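# Upright a sideways gift box and open its lid

## Task

A closed gift box is resting on one of its sides on the table. Turn it so it sits on its bottom, then open it so that the lid is roughly upright or tipped back beyond upright. Concealed magnets keep the lid's flap closed, so it needs some force to release.

## Robot and tools

Robot: a single UR7e-type arm with a sixteen-motor right hand (index, middle, ring, thumb; four motors each). With one arm there is one row per control step, never one list per arm. Cameras: cam_high and cam_low (504x504, on a stand beside the table) and cam_wrist (672x504 fisheye on the hand).

Frames. All poses, targets, velocities and offsets use the arm's base frame, which is practically the scene frame: origin on the table surface under the base, +z up, +y to the left when facing along +x. The hand point has its own axes: +z runs along straightened fingers toward the tips, +x crosses the palm away from the thumb, +y points out of the palm face. The palm face sits at y = -0.062 m in those axes, and a mast at the wrist can strike objects.

The 24-number row, used by both execute_actions and move, every value in [-1, 1]:
1-6: dx, dy, dz, rx, ry, rz. These are an offset, not a pose, measured from the Hand target reported at the start of that action or move, along base-frame axes. 1.0 stands for 0.6 m or 180 degrees. rx, ry, rz form one rotation vector, turning about the Hand target's position. The controller clips commanded orientation to within 32 degrees of the measured one per step.
7-22: absolute goal angles for index_abd, index_mcp, index_pip, index_dip, middle_abd, middle_mcp, middle_pip, middle_dip, ring_abd, ring_mcp, ring_pip, ring_dip, thumb_cmc, thumb_axl, thumb_mcp, thumb_ipl, each scaled linearly between its two stops. Straight values: _abd 0.00, _mcp -0.75, _pip -0.58, _dip -0.70, thumb_cmc -0.71, thumb_axl -0.68, thumb_mcp -0.23, thumb_ipl -0.17. Toward +1 the fingers curl toward the palm and _abd spreads away from the thumb; thumb_cmc +1 brings the thumb in front of the palm.
23: current_limit, linear from 0 mA at -1 to 550 mA at +1 (floor 11 mA). 24: speed, set-point rate (speed+1)/2 x 8.5 rad/s. Initial values +0.4 and -0.6; the last values sent persist. To keep the hand unchanged, resend exactly the sixteen goals plus these two from the latest result (a 0 is a real command).

execute_actions(actions, cameras): actions is a list of actions; each action is up to 15 rows, one per 1/30 s step, and a short action repeats its final row. Every row in an action counts from that action's starting Hand target, so rows are not cumulative, but a repeated action moves further. Images appear only for an empty actions list or when cameras names them (["all"], names, or []).

move(target, speed, blend, stop_force, zero, blocking, cameras): target is one row or a list of up to 15 rows, all offsets from the same starting Hand target. speed is path top speed in m/s, 0.002 to 3.6 (default 0.25; turning up to twice that in rad/s), one value or one per leg. blend in metres rounds corners in a list (0 = stop at each). stop_force in newtons, 3 to 120, ends the path when the wrist sensor feels that much push against the motion; zero (default true) re-zeroes first, false keeps the earlier zero. Omit stop_force when backing off a contact. blocking=false returns after about 0.5 s while the move continues (not allowed with stop_force). Paths over 10 s fall short. The extra result line "move:" gives done (within 3 mm and 2 degrees), off_target, moving, held or fault, plus limits=paced (pose clipped) or limits=held (steps withheld). Neither done nor off_target tells you about contact.

wait(seconds 0-10, cameras) lets time pass; stop(cameras) brakes a running move; zoom_image(camera, region [x0,y0,x1,y1], pixels, at most 504 each way) enlarges part of the newest image of cam_high, cam_low or cam_wrist; zero_wrist_force() re-zeroes the sensor; read_manual(section="licences") gives licence texts only; finished_scene(scene) ends the current scene, given its number, irreversibly.

Results: end_effector_position (m) and end_effector_quat_wxyz of the hand point, velocities, Hand target (your last commanded pose after clipping; next offsets start here, and if the hand rests short, send the gap as an offset), Joint positions and torques (positive toward larger angle, includes arm weight), Wrist force/torque in end-effector axes plus a peak line, and per motor hand_goal, hand_measured, hand_current_ma, hand_state (moving, goal, blocked, overload). A finger presses only when its goal lies past the object's surface.

Cautions. Net outside force near 150 N, or joint contact torque at its limit (136 N m for the big joints, 25.4 for the wrists), halts the arm for 10 s; the arm is stiff, so aiming even slightly beyond a firm contact can trigger it, and faster moves hit harder. A hand motor drawing 495 mA or more for 5 s shuts off for 10 s; keep current_limit moderate when squeezing. Motors heat when holding loads or straining; MOTOR HOT appears at 70 °C and the brakes lock at 85 °C. Route paths around the arm's base, not close past it. After a HAND FAULT line the remaining motion calls in that reply are skipped. Never let the box drop, slam or leave the table, and release it only when it is still; the lid must stay open without the robot before finishing.

Each tool is called by a JSON object that holds its "fn" and its "kwargs", one argument or row to a line.

## Session

{"fn": "execute_actions", "kwargs": {
  "actions": []
}}

{"fn": "zoom_image", "kwargs": {
  "camera": "cam_low",
  "region": [120, 150, 372, 402]
}}

{"fn": "zoom_image", "kwargs": {
  "camera": "cam_high",
  "region": [150, 210, 300, 360]
}}

Scene clock: 0.00 s.
end_effector_position=(+0.5145, -0.0129, +0.3190) hand_goal=(+0.000, -0.754, -0.576, -0.696, +0.000, -0.754, -0.576, -0.696, +0.000, -0.754, -0.576, -0.696, -0.714, -0.678, -0.226, -0.168) hand_measured=(+0.000, -0.754, -0.576, -0.696, +0.000, -0.754, -0.576, -0.696, +0.000, -0.754, -0.576, -0.696, -0.714, -0.678, -0.226, -0.168) hand_current_ma=(+0, +0, +0, +0, +0, +0, +0, +0, +0, +0, +0, +0, +0, +0, +0, +0) hand_state=(goal, goal, goal, goal, goal, goal, goal, goal, goal, goal, goal, goal, goal, goal, goal, goal) hand_current_limit=0.40 hand_speed=-0.60 end_effector_quat_wxyz=(-0.248, +0.948, -0.090, +0.177)
Joint positions: [-0.397 -1.686 1.816 -1.921 -0.986 1.428]
Joint velocities: within noise
Joint torques (N m): no reading
Wrist force (N): no reading
Wrist torque (N m): no reading
Wrist force, peak (N): no reading
Hand target: +0.5145, -0.0129, +0.3190; -0.248, +0.948, -0.090, +0.177

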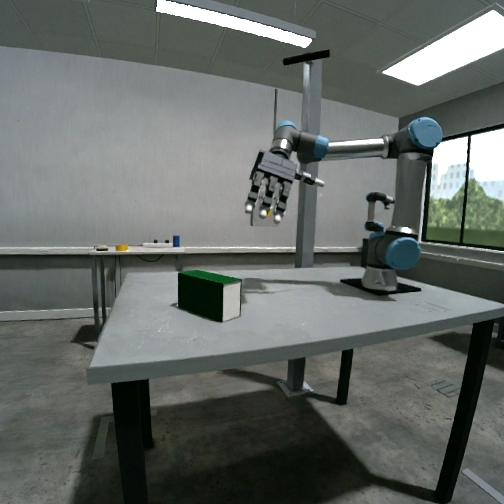

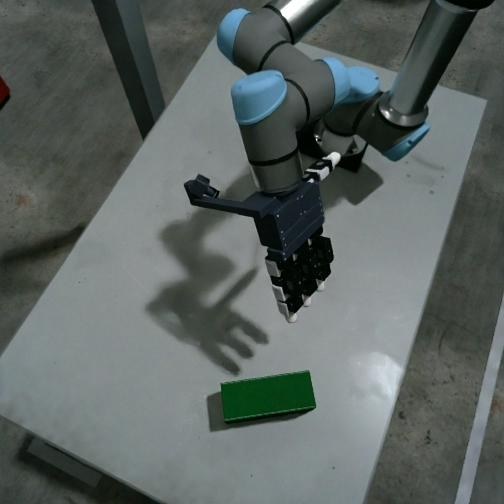

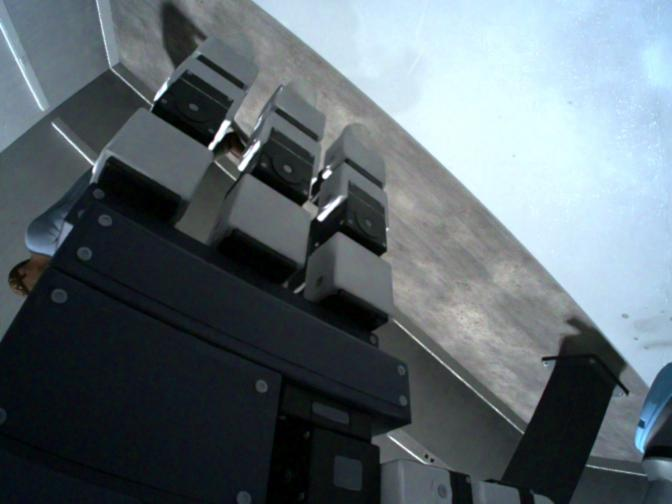

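Scaled by 2.000 from the camera's 504x504 image, which has a finer 720x720 frame.

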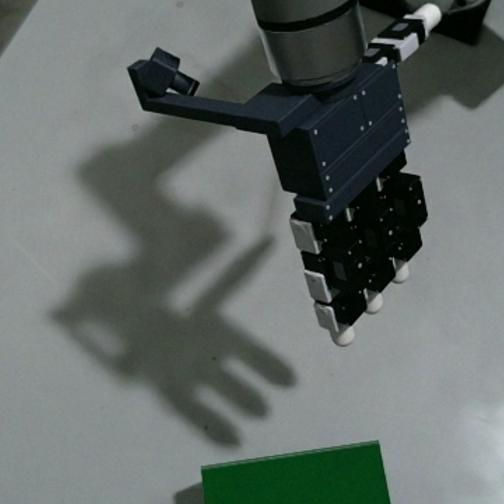

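Scaled by 3.360 from the camera's 504x504 image, which has a finer 720x720 frame.

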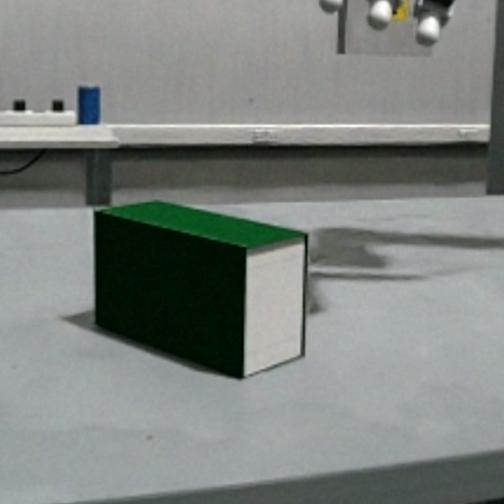

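{"fn": "zoom_image", "kwargs": {
  "camera": "cam_low",
  "region": [200, 350, 335, 440]
}}

{"fn": "zoom_image", "kwargs": {
  "camera": "cam_high",
  "region": [170, 262, 250, 328]
}}

Scaled by 3.733 from the camera's 504x504 image, which has a finer 720x720 frame.

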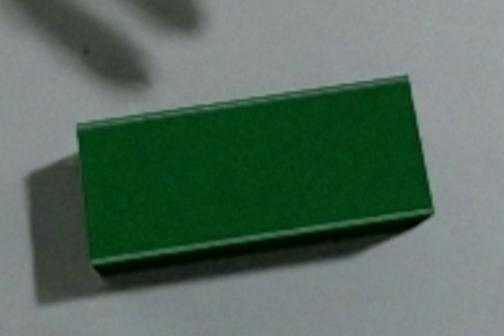

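Scaled by 6.300 from the camera's 504x504 image, which has a finer 720x720 frame.

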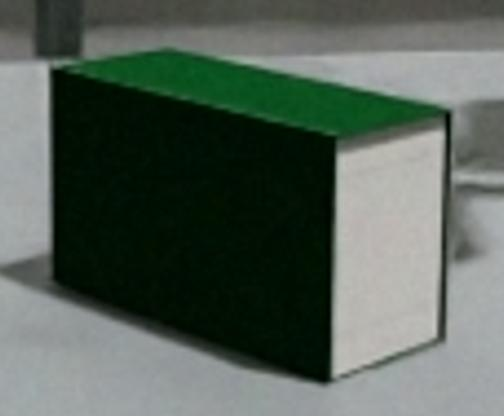

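{"fn": "zoom_image", "kwargs": {
  "camera": "cam_low",
  "region": [214, 364, 274, 428]
}}

{"fn": "zoom_image", "kwargs": {
  "camera": "cam_low",
  "region": [264, 360, 324, 424]
}}

{"fn": "zoom_image", "kwargs": {
  "camera": "cam_high",
  "region": [212, 268, 252, 328]
}}

Scaled by 7.875 from the camera's 504x504 image, which has a finer 720x720 frame.

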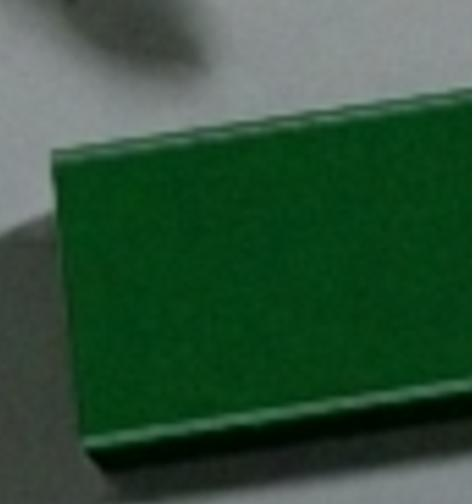

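Scaled by 7.875 from the camera's 504x504 image, which has a finer 720x720 frame.

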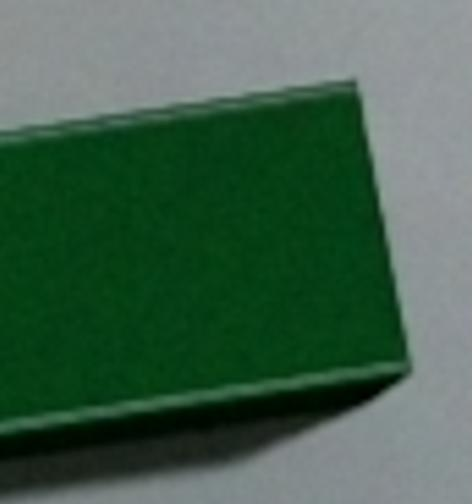

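Scaled by 8.400 from the camera's 504x504 image, which has a finer 720x720 frame.

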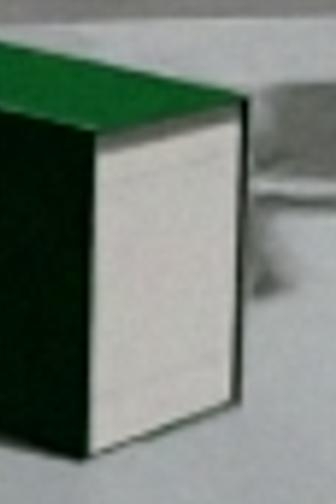

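{"fn": "zoom_image", "kwargs": {
  "camera": "cam_high",
  "region": [218, 306, 246, 328]
}}

{"fn": "zoom_image", "kwargs": {
  "camera": "cam_high",
  "region": [218, 272, 246, 294]
}}

Scaled by 18.000 from the camera's 504x504 image, which has a finer 720x720 frame.

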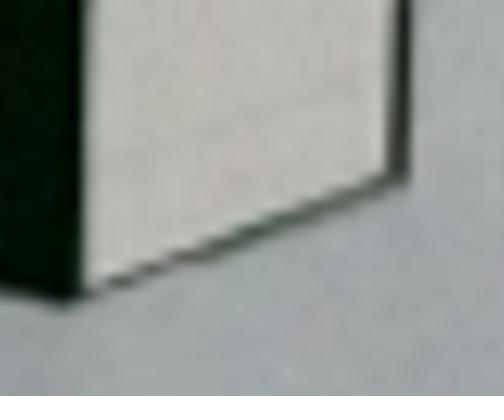

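Scaled by 18.000 from the camera's 504x504 image, which has a finer 720x720 frame.

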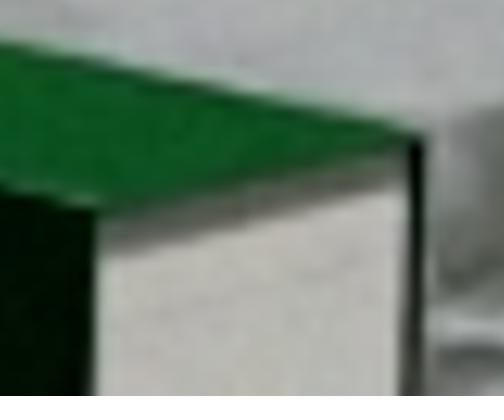

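{"fn": "move", "kwargs": {
  "target": [-0.1075,0.1882,-0.0317,0.3297,0.0709,0.1768, 0,0.0,-0.139,-0.623, 0,-0.754,-0.576,-0.696, 0,-0.754,-0.576,-0.696, 0.571,-0.678,-0.629,0.211, 0.6,-0.5],
  "speed": 0.35,
  "cameras": ["cam_high","cam_low"]
}}

Scene clock: 705.13 s.
end_effector_position=(+0.4500, +0.1001, +0.3000) hand_goal=(+0.000, +0.000, -0.140, -0.624, +0.000, -0.754, -0.576, -0.696, +0.000, -0.754, -0.576, -0.696, +0.570, -0.678, -0.630, +0.210) hand_measured=(+0.000, +0.002, -0.142, -0.626, +0.000, -0.746, -0.576, -0.696, +0.000, -0.748, -0.576, -0.696, +0.568, -0.678, -0.624, +0.208) hand_current_ma=(+0, +1, +0, +0, +0, +3, +0, +0, +0, +2, +0, +0, +0, +0, +3, +0) hand_state=(goal, goal, goal, goal, goal, goal, goal, goal, goal, goal, goal, goal, goal, goal, goal, goal) hand_current_limit=0.60 hand_speed=-0.50 end_effector_quat_wxyz=(+0.704, -0.705, -0.061, +0.062)
Joint positions: [-0.49 -1.269 1.484 -0.215 -0.664 0.001]
Joint torques (N m): [-9.85 -30.51 -6.09 2.85 2.27 -2.01]
Wrist force (N): [-0.1 1.9 -1.4]
Wrist torque (N m): [0.13 0.14 0.02]
Wrist force, peak (N): [-0.2 2.3 -1.3]
Hand target: +0.4500, +0.1001, +0.3000; +0.704, -0.704, -0.061, +0.062
Off the commanded pose: 0.000 m, 0 deg.
move: done
Images, in order (width x height): cam_high 504x504, cam_low 504x504.

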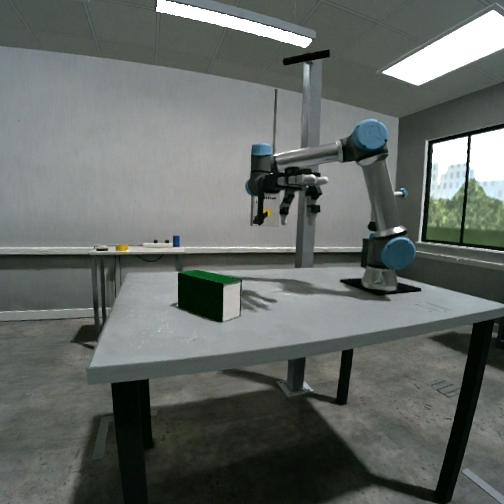

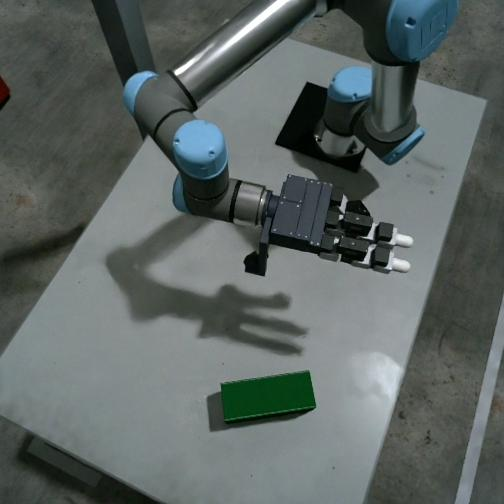

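{"fn": "move", "kwargs": {
  "target": [
    [0.3678,0.3315,-0.0833,0,0,-0.3754, 0,0.0,-0.139,-0.623, 0,-0.754,-0.576,-0.696, 0,-0.754,-0.576,-0.696, 0.571,-0.678,-0.629,0.211, 0.6,-0.5],
    [0.3678,0.3315,-0.3975,-0.2115,-0.4798,-0.2916, 0,0.0,-0.139,-0.623, 0,-0.754,-0.576,-0.696, 0,-0.754,-0.576,-0.696, 0.571,-0.678,-0.629,0.211, 0.6,-0.5]
  ],
  "speed": 0.35,
  "blend": [0.02,0],
  "cameras": ["cam_high","cam_low"]
}}

{"fn": "zoom_image", "kwargs": {
  "camera": "cam_low",
  "region": [200, 290, 350, 440]
}}

{"fn": "zoom_image", "kwargs": {
  "camera": "cam_high",
  "region": [160, 210, 290, 340]
}}

Scene clock: 733.90 s.
end_effector_position=(+0.6706, +0.2990, +0.0614) hand_goal=(+0.000, +0.000, -0.140, -0.624, +0.000, -0.754, -0.576, -0.696, +0.000, -0.754, -0.576, -0.696, +0.570, -0.678, -0.630, +0.210) hand_measured=(-0.002, +0.002, -0.142, -0.626, -0.002, -0.752, -0.576, -0.696, -0.002, -0.752, -0.576, -0.696, +0.564, -0.678, -0.628, +0.208) hand_current_ma=(+0, +0, +0, +0, +0, +0, +0, +0, +0, +0, +0, +0, -2, +0, +1, +0) hand_state=(goal, goal, goal, goal, goal, goal, goal, goal, goal, goal, goal, goal, goal, goal, goal, goal) hand_current_limit=0.60 hand_speed=-0.50 end_effector_quat_wxyz=(-0.198, +0.679, +0.197, +0.679)
Joint positions: [0.25 -0.934 1.89 -0.956 1.255 -1.57]
Joint torques (N m): [-9.59 -44.41 -25.43 -1.46 -2.48 -1.91]
Wrist force (N): [-2.5 -1.5 -1.9]
Wrist torque (N m): [0.04 0.19 -0.08]
Wrist force, peak (N): [-3.6 -1.6 -2.2]
Hand target: +0.6707, +0.2990, +0.0615; -0.198, +0.679, +0.197, +0.679
Off the commanded pose: 0.000 m, 0 deg.
move: done
Images, in order (width x height): cam_high 504x504, cam_low 504x504.

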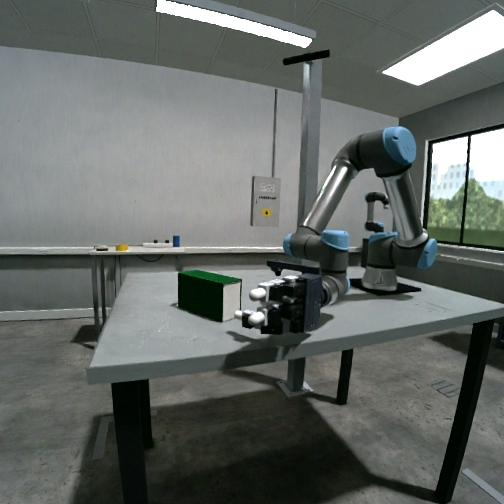

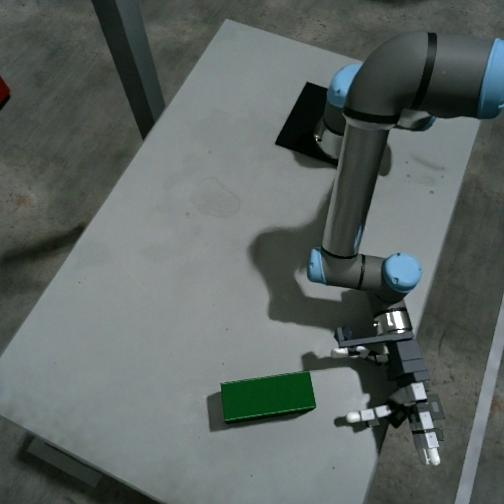

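Scaled by 3.360 from the camera's 504x504 image, which has a finer 720x720 frame.

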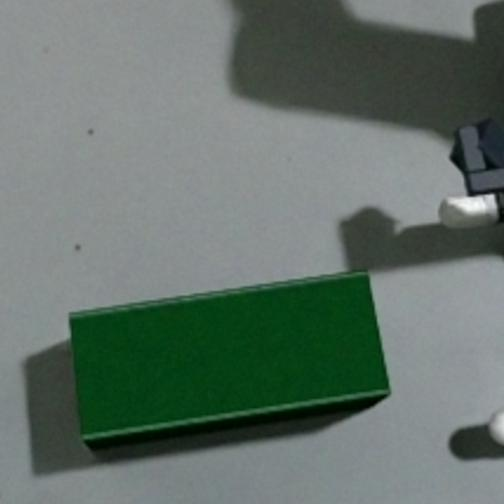

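Scaled by 3.877 from the camera's 504x504 image, which has a finer 720x720 frame.

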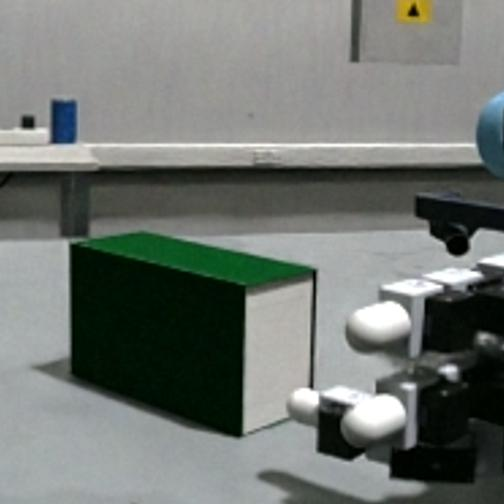

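{"fn": "move", "kwargs": {
  "target": [0.0893,-0.1407,0,0,0,0, 0,0.0,-0.139,-0.623, 0,-0.754,-0.576,-0.696, 0,-0.754,-0.576,-0.696, 0.571,-0.678,-0.629,0.211, 0.6,-0.5],
  "speed": 0.08,
  "stop_force": 5
}}

{"fn": "execute_actions", "kwargs": {
  "actions": [
    [[0,0,0,0,0,0, 0,0.356,-0.139,-0.623, 0,-0.754,-0.576,-0.696, 0,-0.754,-0.576,-0.696, 0.571,-0.678,-0.371,0.211, 0.65,-0.88]],
    [[0,0,0,0,0,0, 0,0.356,-0.139,-0.623, 0,-0.754,-0.576,-0.696, 0,-0.754,-0.576,-0.696, 0.571,-0.678,-0.371,0.211, 0.65,-0.88]],
    [[0,0,0,0,0,0, 0,0.356,-0.139,-0.623, 0,-0.754,-0.576,-0.696, 0,-0.754,-0.576,-0.696, 0.571,-0.678,-0.371,0.211, 0.65,-0.88]]
  ],
  "cameras": ["cam_high","cam_low"]
}}

{"fn": "zoom_image", "kwargs": {
  "camera": "cam_low",
  "region": [200, 320, 350, 440]
}}

{"fn": "zoom_image", "kwargs": {
  "camera": "cam_high",
  "region": [160, 230, 270, 340]
}}

Scene clock: 750.87 s.
end_effector_position=(+0.7243, +0.2145, +0.0615) hand_goal=(+0.000, +0.000, -0.140, -0.624, +0.000, -0.754, -0.576, -0.696, +0.000, -0.754, -0.576, -0.696, +0.570, -0.678, -0.630, +0.210) hand_measured=(-0.002, +0.002, -0.142, -0.626, -0.002, -0.752, -0.576, -0.696, -0.002, -0.752, -0.576, -0.696, +0.564, -0.678, -0.628, +0.208) hand_current_ma=(+0, +0, +0, +0, +0, +0, +0, +0, +0, +0, +0, +0, -2, +0, +0, +0) hand_state=(goal, goal, goal, goal, goal, goal, goal, goal, goal, goal, goal, goal, goal, goal, goal, goal) hand_current_limit=0.60 hand_speed=-0.50 end_effector_quat_wxyz=(-0.198, +0.679, +0.197, +0.679)
Joint positions: [0.061 -0.912 1.844 -0.932 1.066 -1.57]
Joint torques (N m): [6.67 -52.57 -0.55 -3.45 2.31 2.36]
Wrist force (N): [-2.6 -1.7 -1.9]
Wrist torque (N m): [0.01 0.19 -0.08]
Wrist force, peak (N): [-2.8 -2.7 -2.0]
Hand target: +0.7243, +0.2145, +0.0615; -0.198, +0.679, +0.197, +0.679
Off the commanded pose: 0.000 m, 0 deg.
move: done

Scene clock: 752.57 s.
end_effector_position=(+0.7243, +0.2146, +0.0615) hand_goal=(+0.000, +0.356, -0.140, -0.624, +0.000, -0.754, -0.576, -0.696, +0.000, -0.754, -0.576, -0.696, +0.570, -0.678, -0.372, +0.210) hand_measured=(-0.004, +0.178, -0.186, -0.644, -0.002, -0.752, -0.576, -0.696, -0.002, -0.752, -0.576, -0.696, +0.564, -0.678, -0.472, +0.186) hand_current_ma=(-1, -454, -58, -13, +0, +0, +0, +0, +0, +0, +0, +0, -1, +0, -331, -31) hand_state=(goal, blocked, blocked, goal, goal, goal, goal, goal, goal, goal, goal, goal, goal, goal, blocked, blocked) hand_current_limit=0.65 hand_speed=-0.88 end_effector_quat_wxyz=(-0.198, +0.679, +0.197, +0.679)
Joint positions: [0.061 -0.912 1.844 -0.932 1.066 -1.57]
Joint torques (N m): [4.35 -51.99 -1.44 -2.89 1.68 2.27]
Wrist force (N): [-2.4 -2.3 -2.1]
Wrist torque (N m): [0.03 0.19 -0.05]
Wrist force, peak (N): [-2.7 -2.5 -2.0]
Hand target: +0.7243, +0.2145, +0.0615; -0.198, +0.679, +0.197, +0.679
Off the commanded pose: 0.000 m, 0 deg.
Images, in order (width x height): cam_high 504x504, cam_low 504x504.

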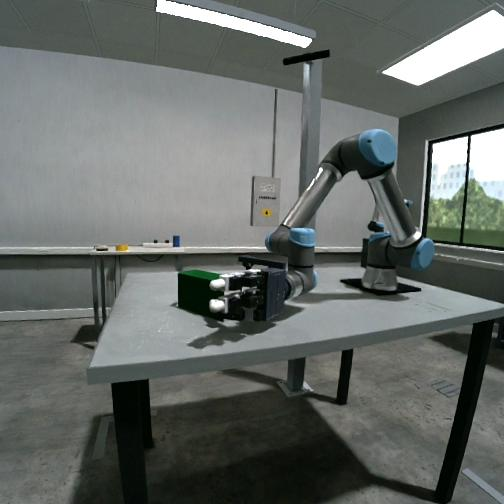

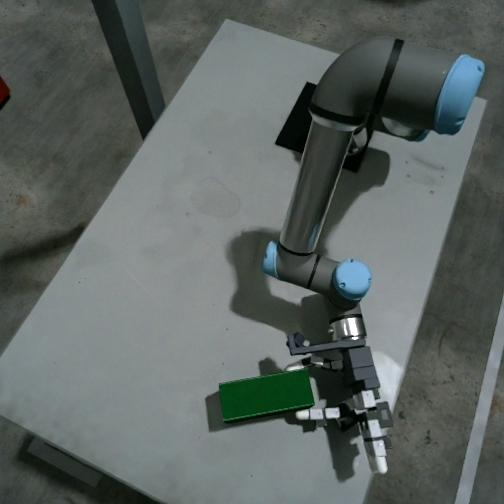

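Scaled by 3.360 from the camera's 504x504 image, which has a finer 720x720 frame.

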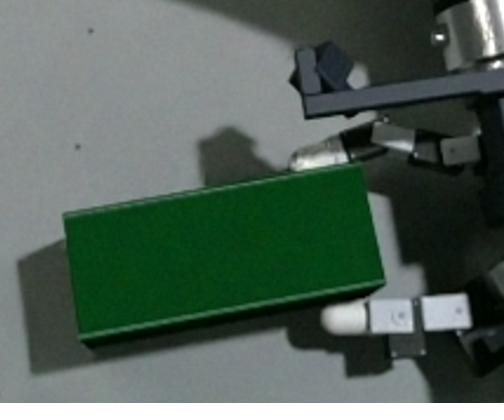

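Scaled by 4.582 from the camera's 504x504 image, which has a finer 720x720 frame.

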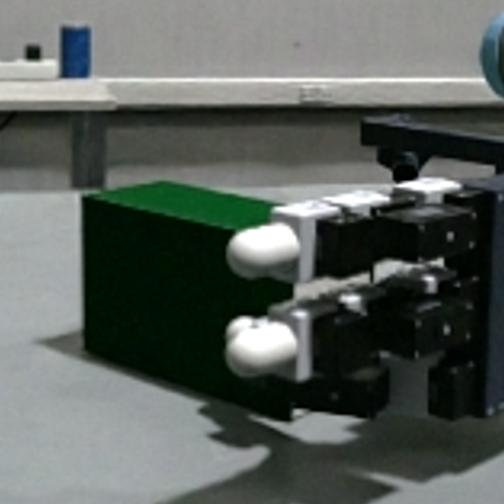

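{"fn": "move", "kwargs": {
  "target": [
    [0.0231,-0.0364,0.0833,0.0703,0.0447,0, 0,0.356,-0.139,-0.623, 0,-0.754,-0.576,-0.696, 0,-0.754,-0.576,-0.696, 0.571,-0.678,-0.371,0.211, 0.65,-0.88],
    [0.0572,-0.0900,0.1528,0.1407,0.0893,0, 0,0.356,-0.139,-0.623, 0,-0.754,-0.576,-0.696, 0,-0.754,-0.576,-0.696, 0.571,-0.678,-0.371,0.211, 0.65,-0.88],
    [0.0996,-0.1568,0.2033,0.2110,0.1340,0, 0,0.356,-0.139,-0.623, 0,-0.754,-0.576,-0.696, 0,-0.754,-0.576,-0.696, 0.571,-0.678,-0.371,0.211, 0.65,-0.88],
    [0.1476,-0.2324,0.2318,0.2813,0.1787,0, 0,0.356,-0.139,-0.623, 0,-0.754,-0.576,-0.696, 0,-0.754,-0.576,-0.696, 0.571,-0.678,-0.371,0.211, 0.65,-0.88],
    [0.1979,-0.3116,0.2360,0.3517,0.2233,0, 0,0.356,-0.139,-0.623, 0,-0.754,-0.576,-0.696, 0,-0.754,-0.576,-0.696, 0.571,-0.678,-0.371,0.211, 0.65,-0.88],
    [0.2470,-0.3889,0.2158,0.4220,0.2680,0, 0,0.356,-0.139,-0.623, 0,-0.754,-0.576,-0.696, 0,-0.754,-0.576,-0.696, 0.571,-0.678,-0.371,0.211, 0.65,-0.88]
  ],
  "speed": 0.18,
  "blend": [0.006,0.006,0.006,0.006,0.006,0],
  "cameras": ["cam_high","cam_low"]
}}

{"fn": "zoom_image", "kwargs": {
  "camera": "cam_high",
  "region": [140, 190, 270, 320]
}}

{"fn": "zoom_image", "kwargs": {
  "camera": "cam_low",
  "region": [150, 280, 300, 430]
}}

Scene clock: 790.87 s.
end_effector_position=(+0.8725, -0.0188, +0.1909) hand_goal=(+0.000, +0.356, -0.140, -0.624, +0.000, -0.754, -0.576, -0.696, +0.000, -0.754, -0.576, -0.696, +0.570, -0.678, -0.372, +0.210) hand_measured=(-0.010, +0.186, -0.204, -0.648, -0.002, -0.746, -0.576, -0.696, -0.002, -0.748, -0.576, -0.696, +0.602, -0.678, -0.458, +0.182) hand_current_ma=(-4, -454, -98, -20, +0, +3, +0, +0, +0, +3, +0, +0, +34, +0, -251, -40) hand_state=(goal, blocked, blocked, blocked, goal, goal, goal, goal, goal, goal, goal, goal, blocked, goal, blocked, blocked) hand_current_limit=0.65 hand_speed=-0.88 end_effector_quat_wxyz=(+0.620, -0.620, +0.341, -0.341)
Joint positions: [-0.418 -0.747 0.941 -0.194 0.587 0]
Joint torques (N m): [6.39 -66.06 -15.16 -2.95 2.47 2.26]
Wrist force (N): [0.1 3.0 -1.3]
Wrist torque (N m): [0.23 0.13 0.14]
Wrist force, peak (N): [2.4 -10.0 1.9]
Hand target: +0.8725, -0.0188, +0.1910; +0.620, -0.620, +0.341, -0.341
Off the commanded pose: 0.000 m, 0 deg.
move: done
Images, in order (width x height): cam_high 504x504, cam_low 504x504.

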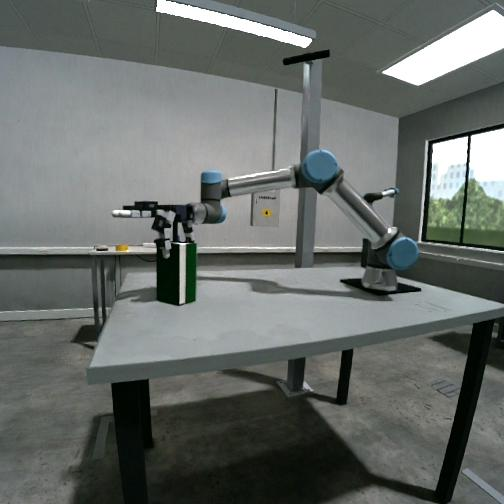

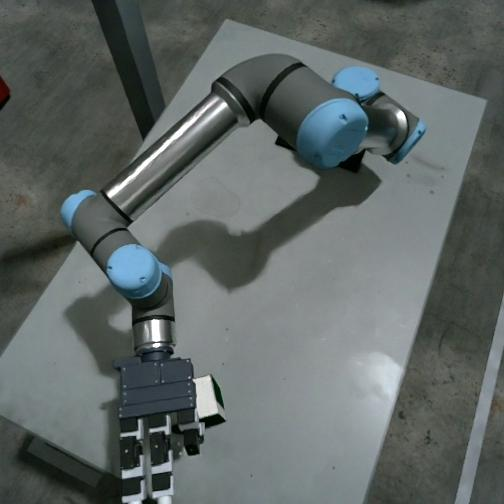

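Scaled by 3.877 from the camera's 504x504 image, which has a finer 720x720 frame.

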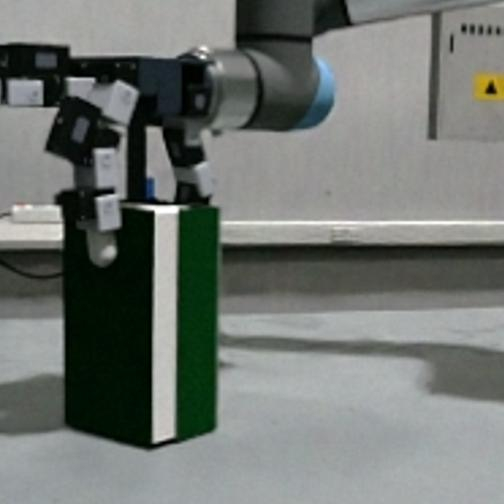

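Scaled by 3.360 from the camera's 504x504 image, which has a finer 720x720 frame.

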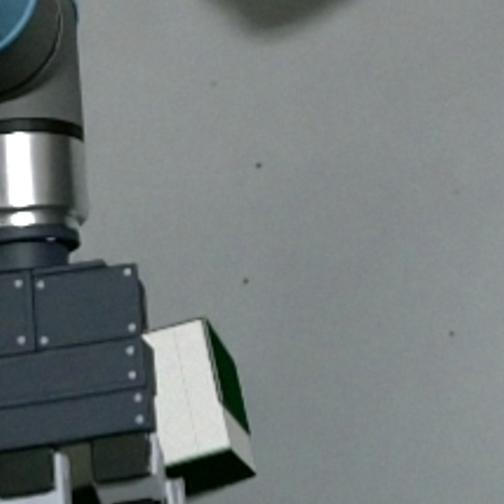

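{"fn": "execute_actions", "kwargs": {
  "actions": [
    [[0,0,0,0,0,0, 0,0.1,-0.139,-0.623, 0,-0.754,-0.576,-0.696, 0,-0.754,-0.576,-0.696, 0.571,-0.678,-0.52,0.211, 0.65,-0.9]],
    [[0,0,0,0,0,0, 0,0.0,-0.139,-0.623, 0,-0.754,-0.576,-0.696, 0,-0.754,-0.576,-0.696, 0.571,-0.678,-0.629,0.211, 0.65,-0.75]]
  ]
}}

{"fn": "move", "kwargs": {
  "target": [
    [0,0,0.1833,0,0,0, 0,0.0,-0.139,-0.623, 0,-0.754,-0.576,-0.696, 0,-0.754,-0.576,-0.696, 0.571,-0.678,-0.629,0.211, 0.65,-0.6],
    [-0.0950,-0.0112,0.1833,0,0,-0.5, 0.067,0.479,-0.576,-0.696, -0.067,0.479,-0.576,-0.696, 0,-0.754,-0.576,-0.696, 0.571,-0.678,-0.629,0.211, 0.65,-0.6]
  ],
  "speed": [0.15,0.3],
  "cameras": ["cam_high","cam_low"]
}}

{"fn": "zoom_image", "kwargs": {
  "camera": "cam_high",
  "region": [140, 190, 270, 320]
}}

{"fn": "zoom_image", "kwargs": {
  "camera": "cam_low",
  "region": [150, 310, 270, 430]
}}

Scene clock: 828.57 s.
end_effector_position=(+0.8725, -0.0188, +0.1910) hand_goal=(+0.000, +0.000, -0.140, -0.624, +0.000, -0.754, -0.576, -0.696, +0.000, -0.754, -0.576, -0.696, +0.570, -0.678, -0.630, +0.210) hand_measured=(-0.004, +0.012, -0.142, -0.626, -0.002, -0.746, -0.576, -0.696, -0.002, -0.748, -0.576, -0.696, +0.574, -0.678, -0.624, +0.208) hand_current_ma=(-1, +6, +0, +0, +0, +3, +0, +0, +0, +3, +0, +0, +1, +0, +3, -1) hand_state=(goal, goal, goal, goal, goal, goal, goal, goal, goal, goal, goal, goal, goal, goal, goal, goal) hand_current_limit=0.65 hand_speed=-0.75 end_effector_quat_wxyz=(+0.620, -0.620, +0.341, -0.341)
Joint positions: [-0.418 -0.747 0.941 -0.194 0.587 0.001]
Joint torques (N m): [6.11 -64.17 -33.48 -2.79 1.66 2.37]
Wrist force (N): [0.2 1.8 -1.0]
Wrist torque (N m): [0.10 0.12 0.14]
Wrist force, peak (N): [0.3 3.8 -1.5]
Hand target: +0.8725, -0.0188, +0.1910; +0.620, -0.620, +0.341, -0.341
Off the commanded pose: 0.000 m, 0 deg.

Scene clock: 834.00 s.
end_effector_position=(+0.8155, -0.0255, +0.3010) hand_goal=(+0.066, +0.478, -0.576, -0.696, -0.068, +0.478, -0.576, -0.696, +0.000, -0.754, -0.576, -0.696, +0.570, -0.678, -0.630, +0.210) hand_measured=(+0.062, +0.478, -0.572, -0.694, -0.064, +0.478, -0.576, -0.696, -0.002, -0.746, -0.576, -0.696, +0.574, -0.678, -0.624, +0.208) hand_current_ma=(-1, +0, +1, +0, +0, +0, +0, +0, +0, +3, +0, +0, +1, +0, +2, +0) hand_state=(goal, goal, goal, goal, goal, goal, goal, goal, goal, goal, goal, goal, goal, goal, goal, goal) hand_current_limit=0.65 hand_speed=-0.60 end_effector_quat_wxyz=(+0.197, -0.197, +0.679, -0.679)
Joint positions: [0.034 -0.832 0.81 0.022 2.61 0]
Joint torques (N m): [-9.53 -63.98 -9.28 -2.7 2.46 -2.22]
Wrist force (N): [0.3 1.6 -1.3]
Wrist torque (N m): [0.16 0.10 0.08]
Wrist force, peak (N): [0.1 3.4 -1.5]
Hand target: +0.8155, -0.0255, +0.3010; +0.197, -0.197, +0.679, -0.679
Off the commanded pose: 0.000 m, 0 deg.
move: done
Images, in order (width x height): cam_high 504x504, cam_low 504x504.

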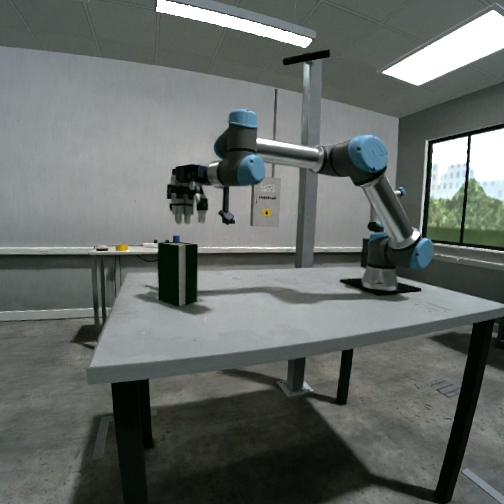

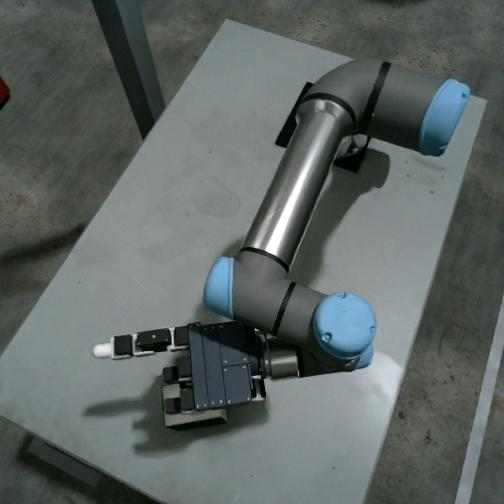

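Scaled by 3.877 from the camera's 504x504 image, which has a finer 720x720 frame.

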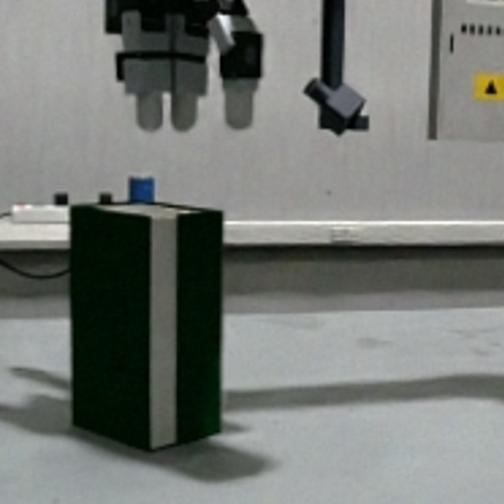

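Scaled by 4.200 from the camera's 504x504 image, which has a finer 720x720 frame.

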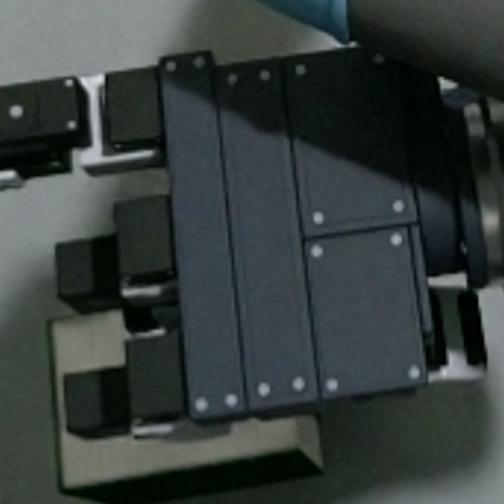

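{"fn": "move", "kwargs": {
  "target": [0,0.006,-0.1000,0,0,0, 0.067,0.479,-0.576,-0.696, -0.067,0.479,-0.576,-0.696, 0,-0.754,-0.576,-0.696, 0.571,-0.678,-0.629,0.211, 0.65,-0.6],
  "speed": 0.12
}}

{"fn": "move", "kwargs": {
  "target": [0,0,-0.0333,0,0,0, 0.067,0.479,-0.576,-0.696, -0.067,0.479,-0.576,-0.696, 0,-0.754,-0.576,-0.696, 0,-0.754,-0.576,-0.696, 0.571,-0.678],
  "speed": 0.015,
  "stop_force": 3,
  "cameras": ["cam_high","cam_low"]
}}

Scene clock: 857.93 s.
end_effector_position=(+0.8154, -0.0219, +0.2408) hand_goal=(+0.066, +0.478, -0.576, -0.696, -0.068, +0.478, -0.576, -0.696, +0.000, -0.754, -0.576, -0.696, +0.570, -0.678, -0.630, +0.210) hand_measured=(+0.062, +0.478, -0.572, -0.694, -0.064, +0.478, -0.576, -0.696, -0.002, -0.746, -0.576, -0.696, +0.574, -0.678, -0.624, +0.208) hand_current_ma=(-1, +0, +1, +0, +0, +0, +0, +0, +0, +3, +0, +0, +1, +0, +2, +0) hand_state=(goal, goal, goal, goal, goal, goal, goal, goal, goal, goal, goal, goal, goal, goal, goal, goal) hand_current_limit=0.65 hand_speed=-0.60 end_effector_quat_wxyz=(+0.197, -0.197, +0.679, -0.679)
Joint positions: [0.039 -0.821 0.943 -0.122 2.615 0]
Joint torques (N m): [-2.82 -63.66 -33.62 0.13 -2 -0.4]
Wrist force (N): [0.0 1.6 -1.4]
Wrist torque (N m): [0.17 0.13 0.14]
Wrist force, peak (N): [0.1 3.6 -1.4]
Hand target: +0.8155, -0.0219, +0.2410; +0.197, -0.197, +0.679, -0.679
Off the commanded pose: 0.000 m, 0 deg.
move: done

Scene clock: 859.47 s.
end_effector_position=(+0.8155, -0.0219, +0.2353) hand_goal=(+0.066, +0.478, -0.576, -0.696, -0.068, +0.478, -0.576, -0.696, +0.000, -0.754, -0.576, -0.696, +0.000, -0.754, -0.576, -0.696) hand_measured=(+0.064, +0.478, -0.574, -0.694, -0.064, +0.478, -0.576, -0.696, -0.002, -0.746, -0.576, -0.696, +0.014, -0.754, -0.576, -0.692) hand_current_ma=(+0, +0, +1, +0, +0, +0, +0, +0, +0, +3, +0, +0, +8, +0, +0, +1) hand_state=(goal, goal, goal, goal, goal, goal, goal, goal, goal, goal, goal, goal, goal, goal, goal, goal) hand_current_limit=0.57 hand_speed=-0.68 end_effector_quat_wxyz=(+0.197, -0.197, +0.679, -0.679)
Joint positions: [0.039 -0.819 0.954 -0.136 2.615 0]
Joint torques (N m): [-5.7 -61.91 -33.03 -2.09 -2.55 -0.37]
Wrist force (N): [-0.3 -1.6 -1.0]
Wrist torque (N m): [0.01 0.13 0.12]
Wrist force, peak (N): [0.0 -11.5 -1.3]
Hand target: +0.8155, -0.0219, +0.2353; +0.197, -0.197, +0.679, -0.679 (not the last commanded pose)
Off the commanded pose: 0.014 m, 0 deg.
move: contact
Images, in order (width x height): cam_high 504x504, cam_low 504x504.

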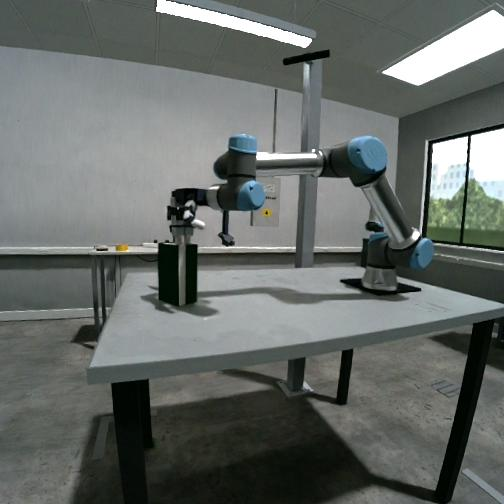

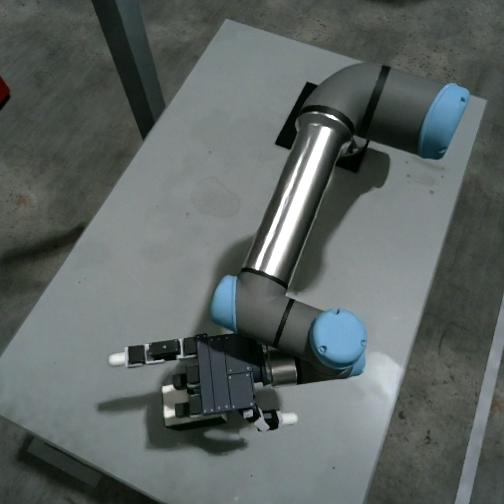

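{"fn": "zoom_image", "kwargs": {
  "camera": "cam_high",
  "region": [140, 215, 220, 295]
}}

{"fn": "zoom_image", "kwargs": {
  "camera": "cam_low",
  "region": [150, 320, 270, 440]
}}

Scaled by 6.300 from the camera's 504x504 image, which has a finer 720x720 frame.

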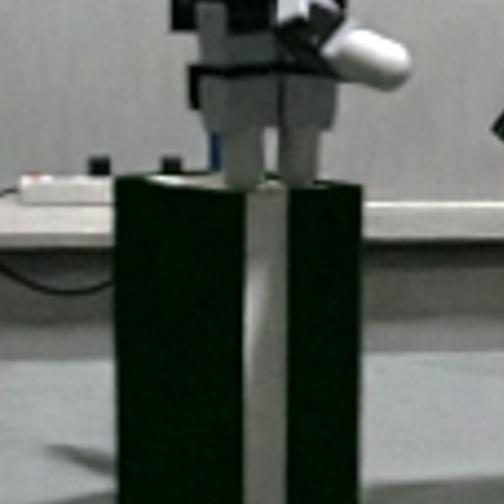

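Scaled by 4.200 from the camera's 504x504 image, which has a finer 720x720 frame.

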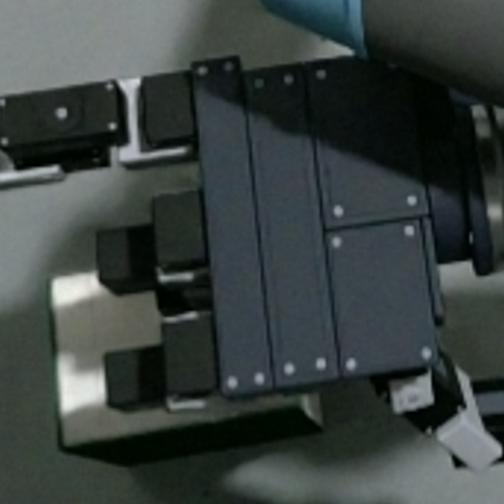

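{"fn": "execute_actions", "kwargs": {
  "actions": [
    [[0,0,0,0,0,0, 0.067,0.479,-0.576,-0.696, -0.067,0.479,-0.576,-0.696, 0,-0.754,-0.576,-0.696, 0.571,-0.678,-0.629,0.211, 0.65,-0.5]],
    [[0,0,0,0,0,0, -0.4,0.479,-0.576,-0.696, 0.4,0.479,-0.576,-0.696, 0,-0.754,-0.576,-0.696, 0.571,-0.678,-0.629,0.211, 1.0,-0.7]],
    [[0,0,0,0,0,0, -0.4,0.479,-0.576,-0.696, 0.4,0.479,-0.576,-0.696, 0,-0.754,-0.576,-0.696, 0.571,-0.678,-0.629,0.211, 1.0,-0.7]],
    [[0,0,0,0,0,0, -0.4,0.479,-0.576,-0.696, 0.4,0.479,-0.576,-0.696, 0,-0.754,-0.576,-0.696, 0.571,-0.678,-0.629,0.211, 0.7,-0.7]]
  ],
  "cameras": ["cam_high","cam_low"]
}}

{"fn": "zoom_image", "kwargs": {
  "camera": "cam_high",
  "region": [140, 215, 220, 295]
}}

{"fn": "zoom_image", "kwargs": {
  "camera": "cam_low",
  "region": [150, 320, 270, 440]
}}

Scene clock: 905.77 s.
end_effector_position=(+0.8155, -0.0219, +0.2353) hand_goal=(-0.400, +0.478, -0.576, -0.696, +0.400, +0.478, -0.576, -0.696, +0.000, -0.754, -0.576, -0.696, +0.570, -0.678, -0.630, +0.210) hand_measured=(-0.072, +0.478, -0.574, -0.694, +0.102, +0.478, -0.576, -0.696, -0.002, -0.746, -0.576, -0.696, +0.568, -0.680, -0.624, +0.208) hand_current_ma=(+467, +0, +0, +0, -467, +0, +0, +0, +0, +3, +0, +0, +0, +0, +3, -1) hand_state=(blocked, goal, goal, goal, blocked, goal, goal, goal, goal, goal, goal, goal, goal, goal, goal, goal) hand_current_limit=0.70 hand_speed=-0.70 end_effector_quat_wxyz=(+0.197, -0.197, +0.679, -0.679)
Joint positions: [0.039 -0.819 0.954 -0.136 2.615 0]
Joint torques (N m): [5.66 -43.53 -22.97 0.89 -1.62 -1.88]
Wrist force (N): [-0.6 -2.2 -1.4]
Wrist torque (N m): [0.00 0.15 0.13]
Wrist force, peak (N): [1.1 -5.8 -1.2]
Hand target: +0.8155, -0.0219, +0.2353; +0.197, -0.197, +0.679, -0.679
Off the commanded pose: 0.000 m, 0 deg.
Images, in order (width x height): cam_high 504x504, cam_low 504x504.

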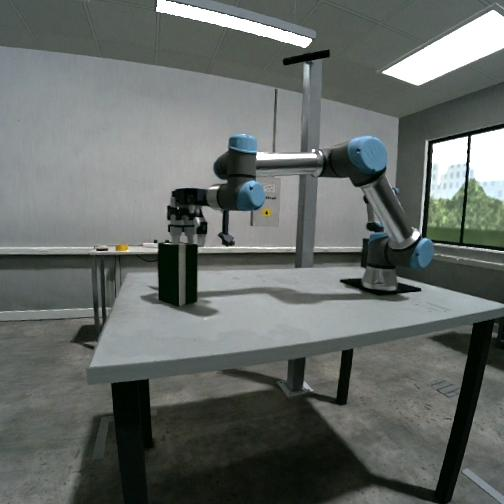

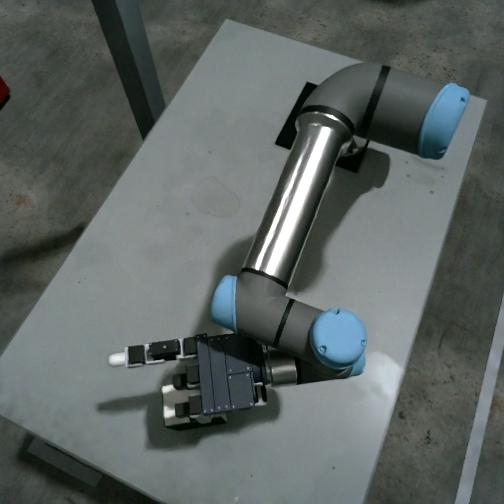

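Scaled by 6.300 from the camera's 504x504 image, which has a finer 720x720 frame.

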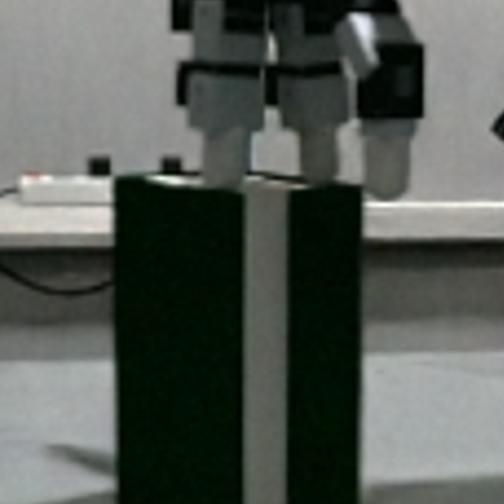

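Scaled by 4.200 from the camera's 504x504 image, which has a finer 720x720 frame.

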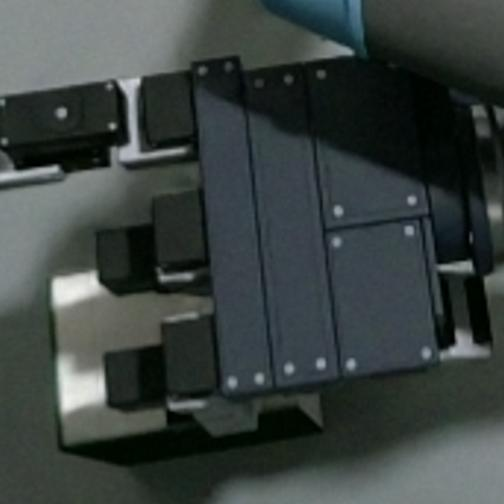

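{"fn": "move", "kwargs": {
  "target": [
    [0,0,0.05,0,0,0, 0.067,0.479,-0.576,-0.696, -0.067,0.479,-0.576,-0.696, 0,-0.754,-0.576,-0.696, 0.571,-0.678,-0.629,0.211, 0.7,-0.6],
    [0.0272,-0.0417,0.0380,0,0,0, 0.067,0.479,0.007,-0.696, -0.067,0.479,0.007,-0.696, 0,-0.754,-0.576,-0.696, 0.571,-0.678,-0.629,0.211, 0.7,-0.5]
  ],
  "speed": [0.06,0.1]
}}

{"fn": "move", "kwargs": {
  "target": [0,0,-0.0800,0,0,0, 0.067,0.479,0.007,-0.696, -0.067,0.479,0.007,-0.696, 0,-0.754,-0.576,-0.696, 0.571,-0.678,-0.629,0.211, 0.7,-0.5],
  "speed": 0.02,
  "stop_force": 3,
  "cameras": ["cam_high","cam_low"]
}}

{"fn": "zoom_image", "kwargs": {
  "camera": "cam_high",
  "region": [140, 215, 220, 295]
}}

{"fn": "zoom_image", "kwargs": {
  "camera": "cam_low",
  "region": [150, 320, 270, 440]
}}

Scene clock: 995.20 s.
end_effector_position=(+0.8318, -0.0469, +0.2581) hand_goal=(+0.066, +0.478, +0.006, -0.696, -0.068, +0.478, +0.006, -0.696, +0.000, -0.754, -0.576, -0.696, +0.570, -0.678, -0.630, +0.210) hand_measured=(+0.062, +0.478, +0.000, -0.694, -0.064, +0.478, +0.000, -0.696, -0.002, -0.746, -0.576, -0.696, +0.568, -0.680, -0.624, +0.208) hand_current_ma=(-1, +0, -2, +0, +1, +0, -2, +0, +0, +3, +0, +0, +0, +0, +2, +0) hand_state=(goal, goal, goal, goal, goal, goal, goal, goal, goal, goal, goal, goal, goal, goal, goal, goal) hand_current_limit=0.70 hand_speed=-0.50 end_effector_quat_wxyz=(+0.197, -0.197, +0.679, -0.679)
Joint positions: [0.002 -0.793 0.85 -0.058 2.578 0]
Joint torques (N m): [6.17 -65.07 -8.87 -2.79 2.45 2.63]
Wrist force (N): [0.0 1.3 -1.6]
Wrist torque (N m): [0.16 0.14 0.10]
Wrist force, peak (N): [-0.6 -3.3 -1.3]
Hand target: +0.8318, -0.0469, +0.2581; +0.197, -0.197, +0.679, -0.679
Off the commanded pose: 0.000 m, 0 deg.
move: done

Scene clock: 998.33 s.
end_effector_position=(+0.8318, -0.0469, +0.2175) hand_goal=(+0.066, +0.478, +0.006, -0.696, -0.068, +0.478, +0.006, -0.696, +0.000, -0.754, -0.576, -0.696, +0.570, -0.678, -0.630, +0.210) hand_measured=(+0.062, +0.480, +0.008, -0.694, -0.066, +0.478, +0.008, -0.694, -0.002, -0.746, -0.576, -0.696, +0.568, -0.680, -0.624, +0.208) hand_current_ma=(-1, +0, +0, +0, +0, +0, +0, +1, +0, +3, +0, +0, +0, +0, +2, +0) hand_state=(goal, goal, goal, goal, goal, goal, goal, goal, goal, goal, goal, goal, goal, goal, goal, goal) hand_current_limit=0.70 hand_speed=-0.50 end_effector_quat_wxyz=(+0.197, -0.197, +0.679, -0.679)
Joint positions: [0.002 -0.78 0.931 -0.152 2.578 0]
Joint torques (N m): [6.21 -64.75 -34.88 -2.6 1.46 -1.26]
Wrist force (N): [0.1 0.6 -1.1]
Wrist torque (N m): [0.11 0.11 0.09]
Wrist force, peak (N): [0.1 -2.7 -1.0]
Hand target: +0.8318, -0.0469, +0.2175; +0.197, -0.197, +0.679, -0.679 (not the last commanded pose)
Off the commanded pose: 0.007 m, 0 deg.
move: contact
Images, in order (width x height): cam_high 504x504, cam_low 504x504.

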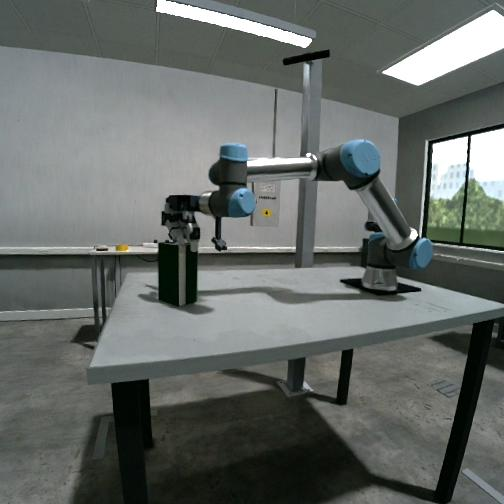

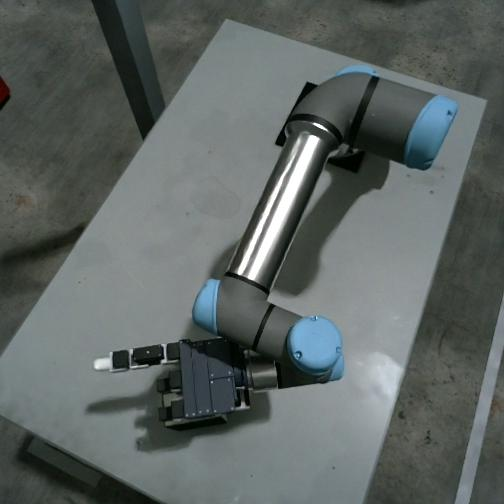

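Scaled by 6.300 from the camera's 504x504 image, which has a finer 720x720 frame.

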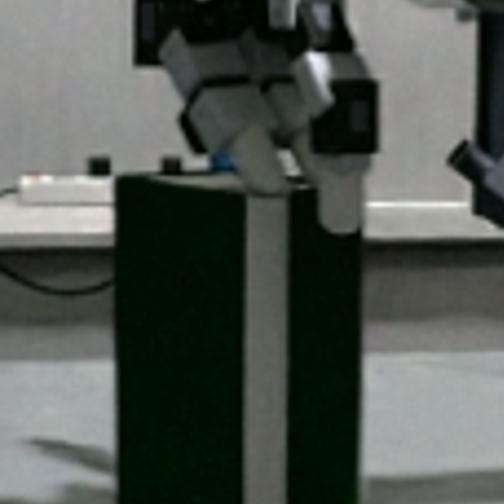

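Scaled by 4.200 from the camera's 504x504 image, which has a finer 720x720 frame.

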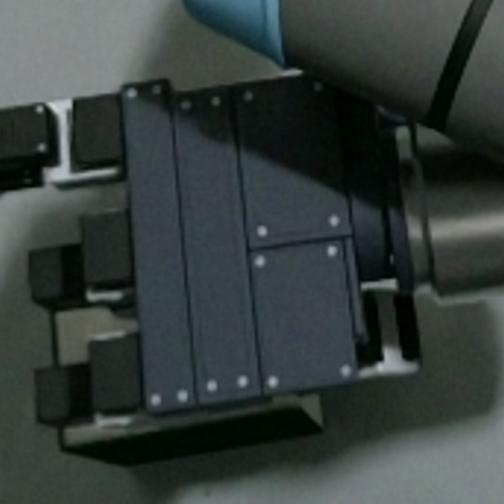

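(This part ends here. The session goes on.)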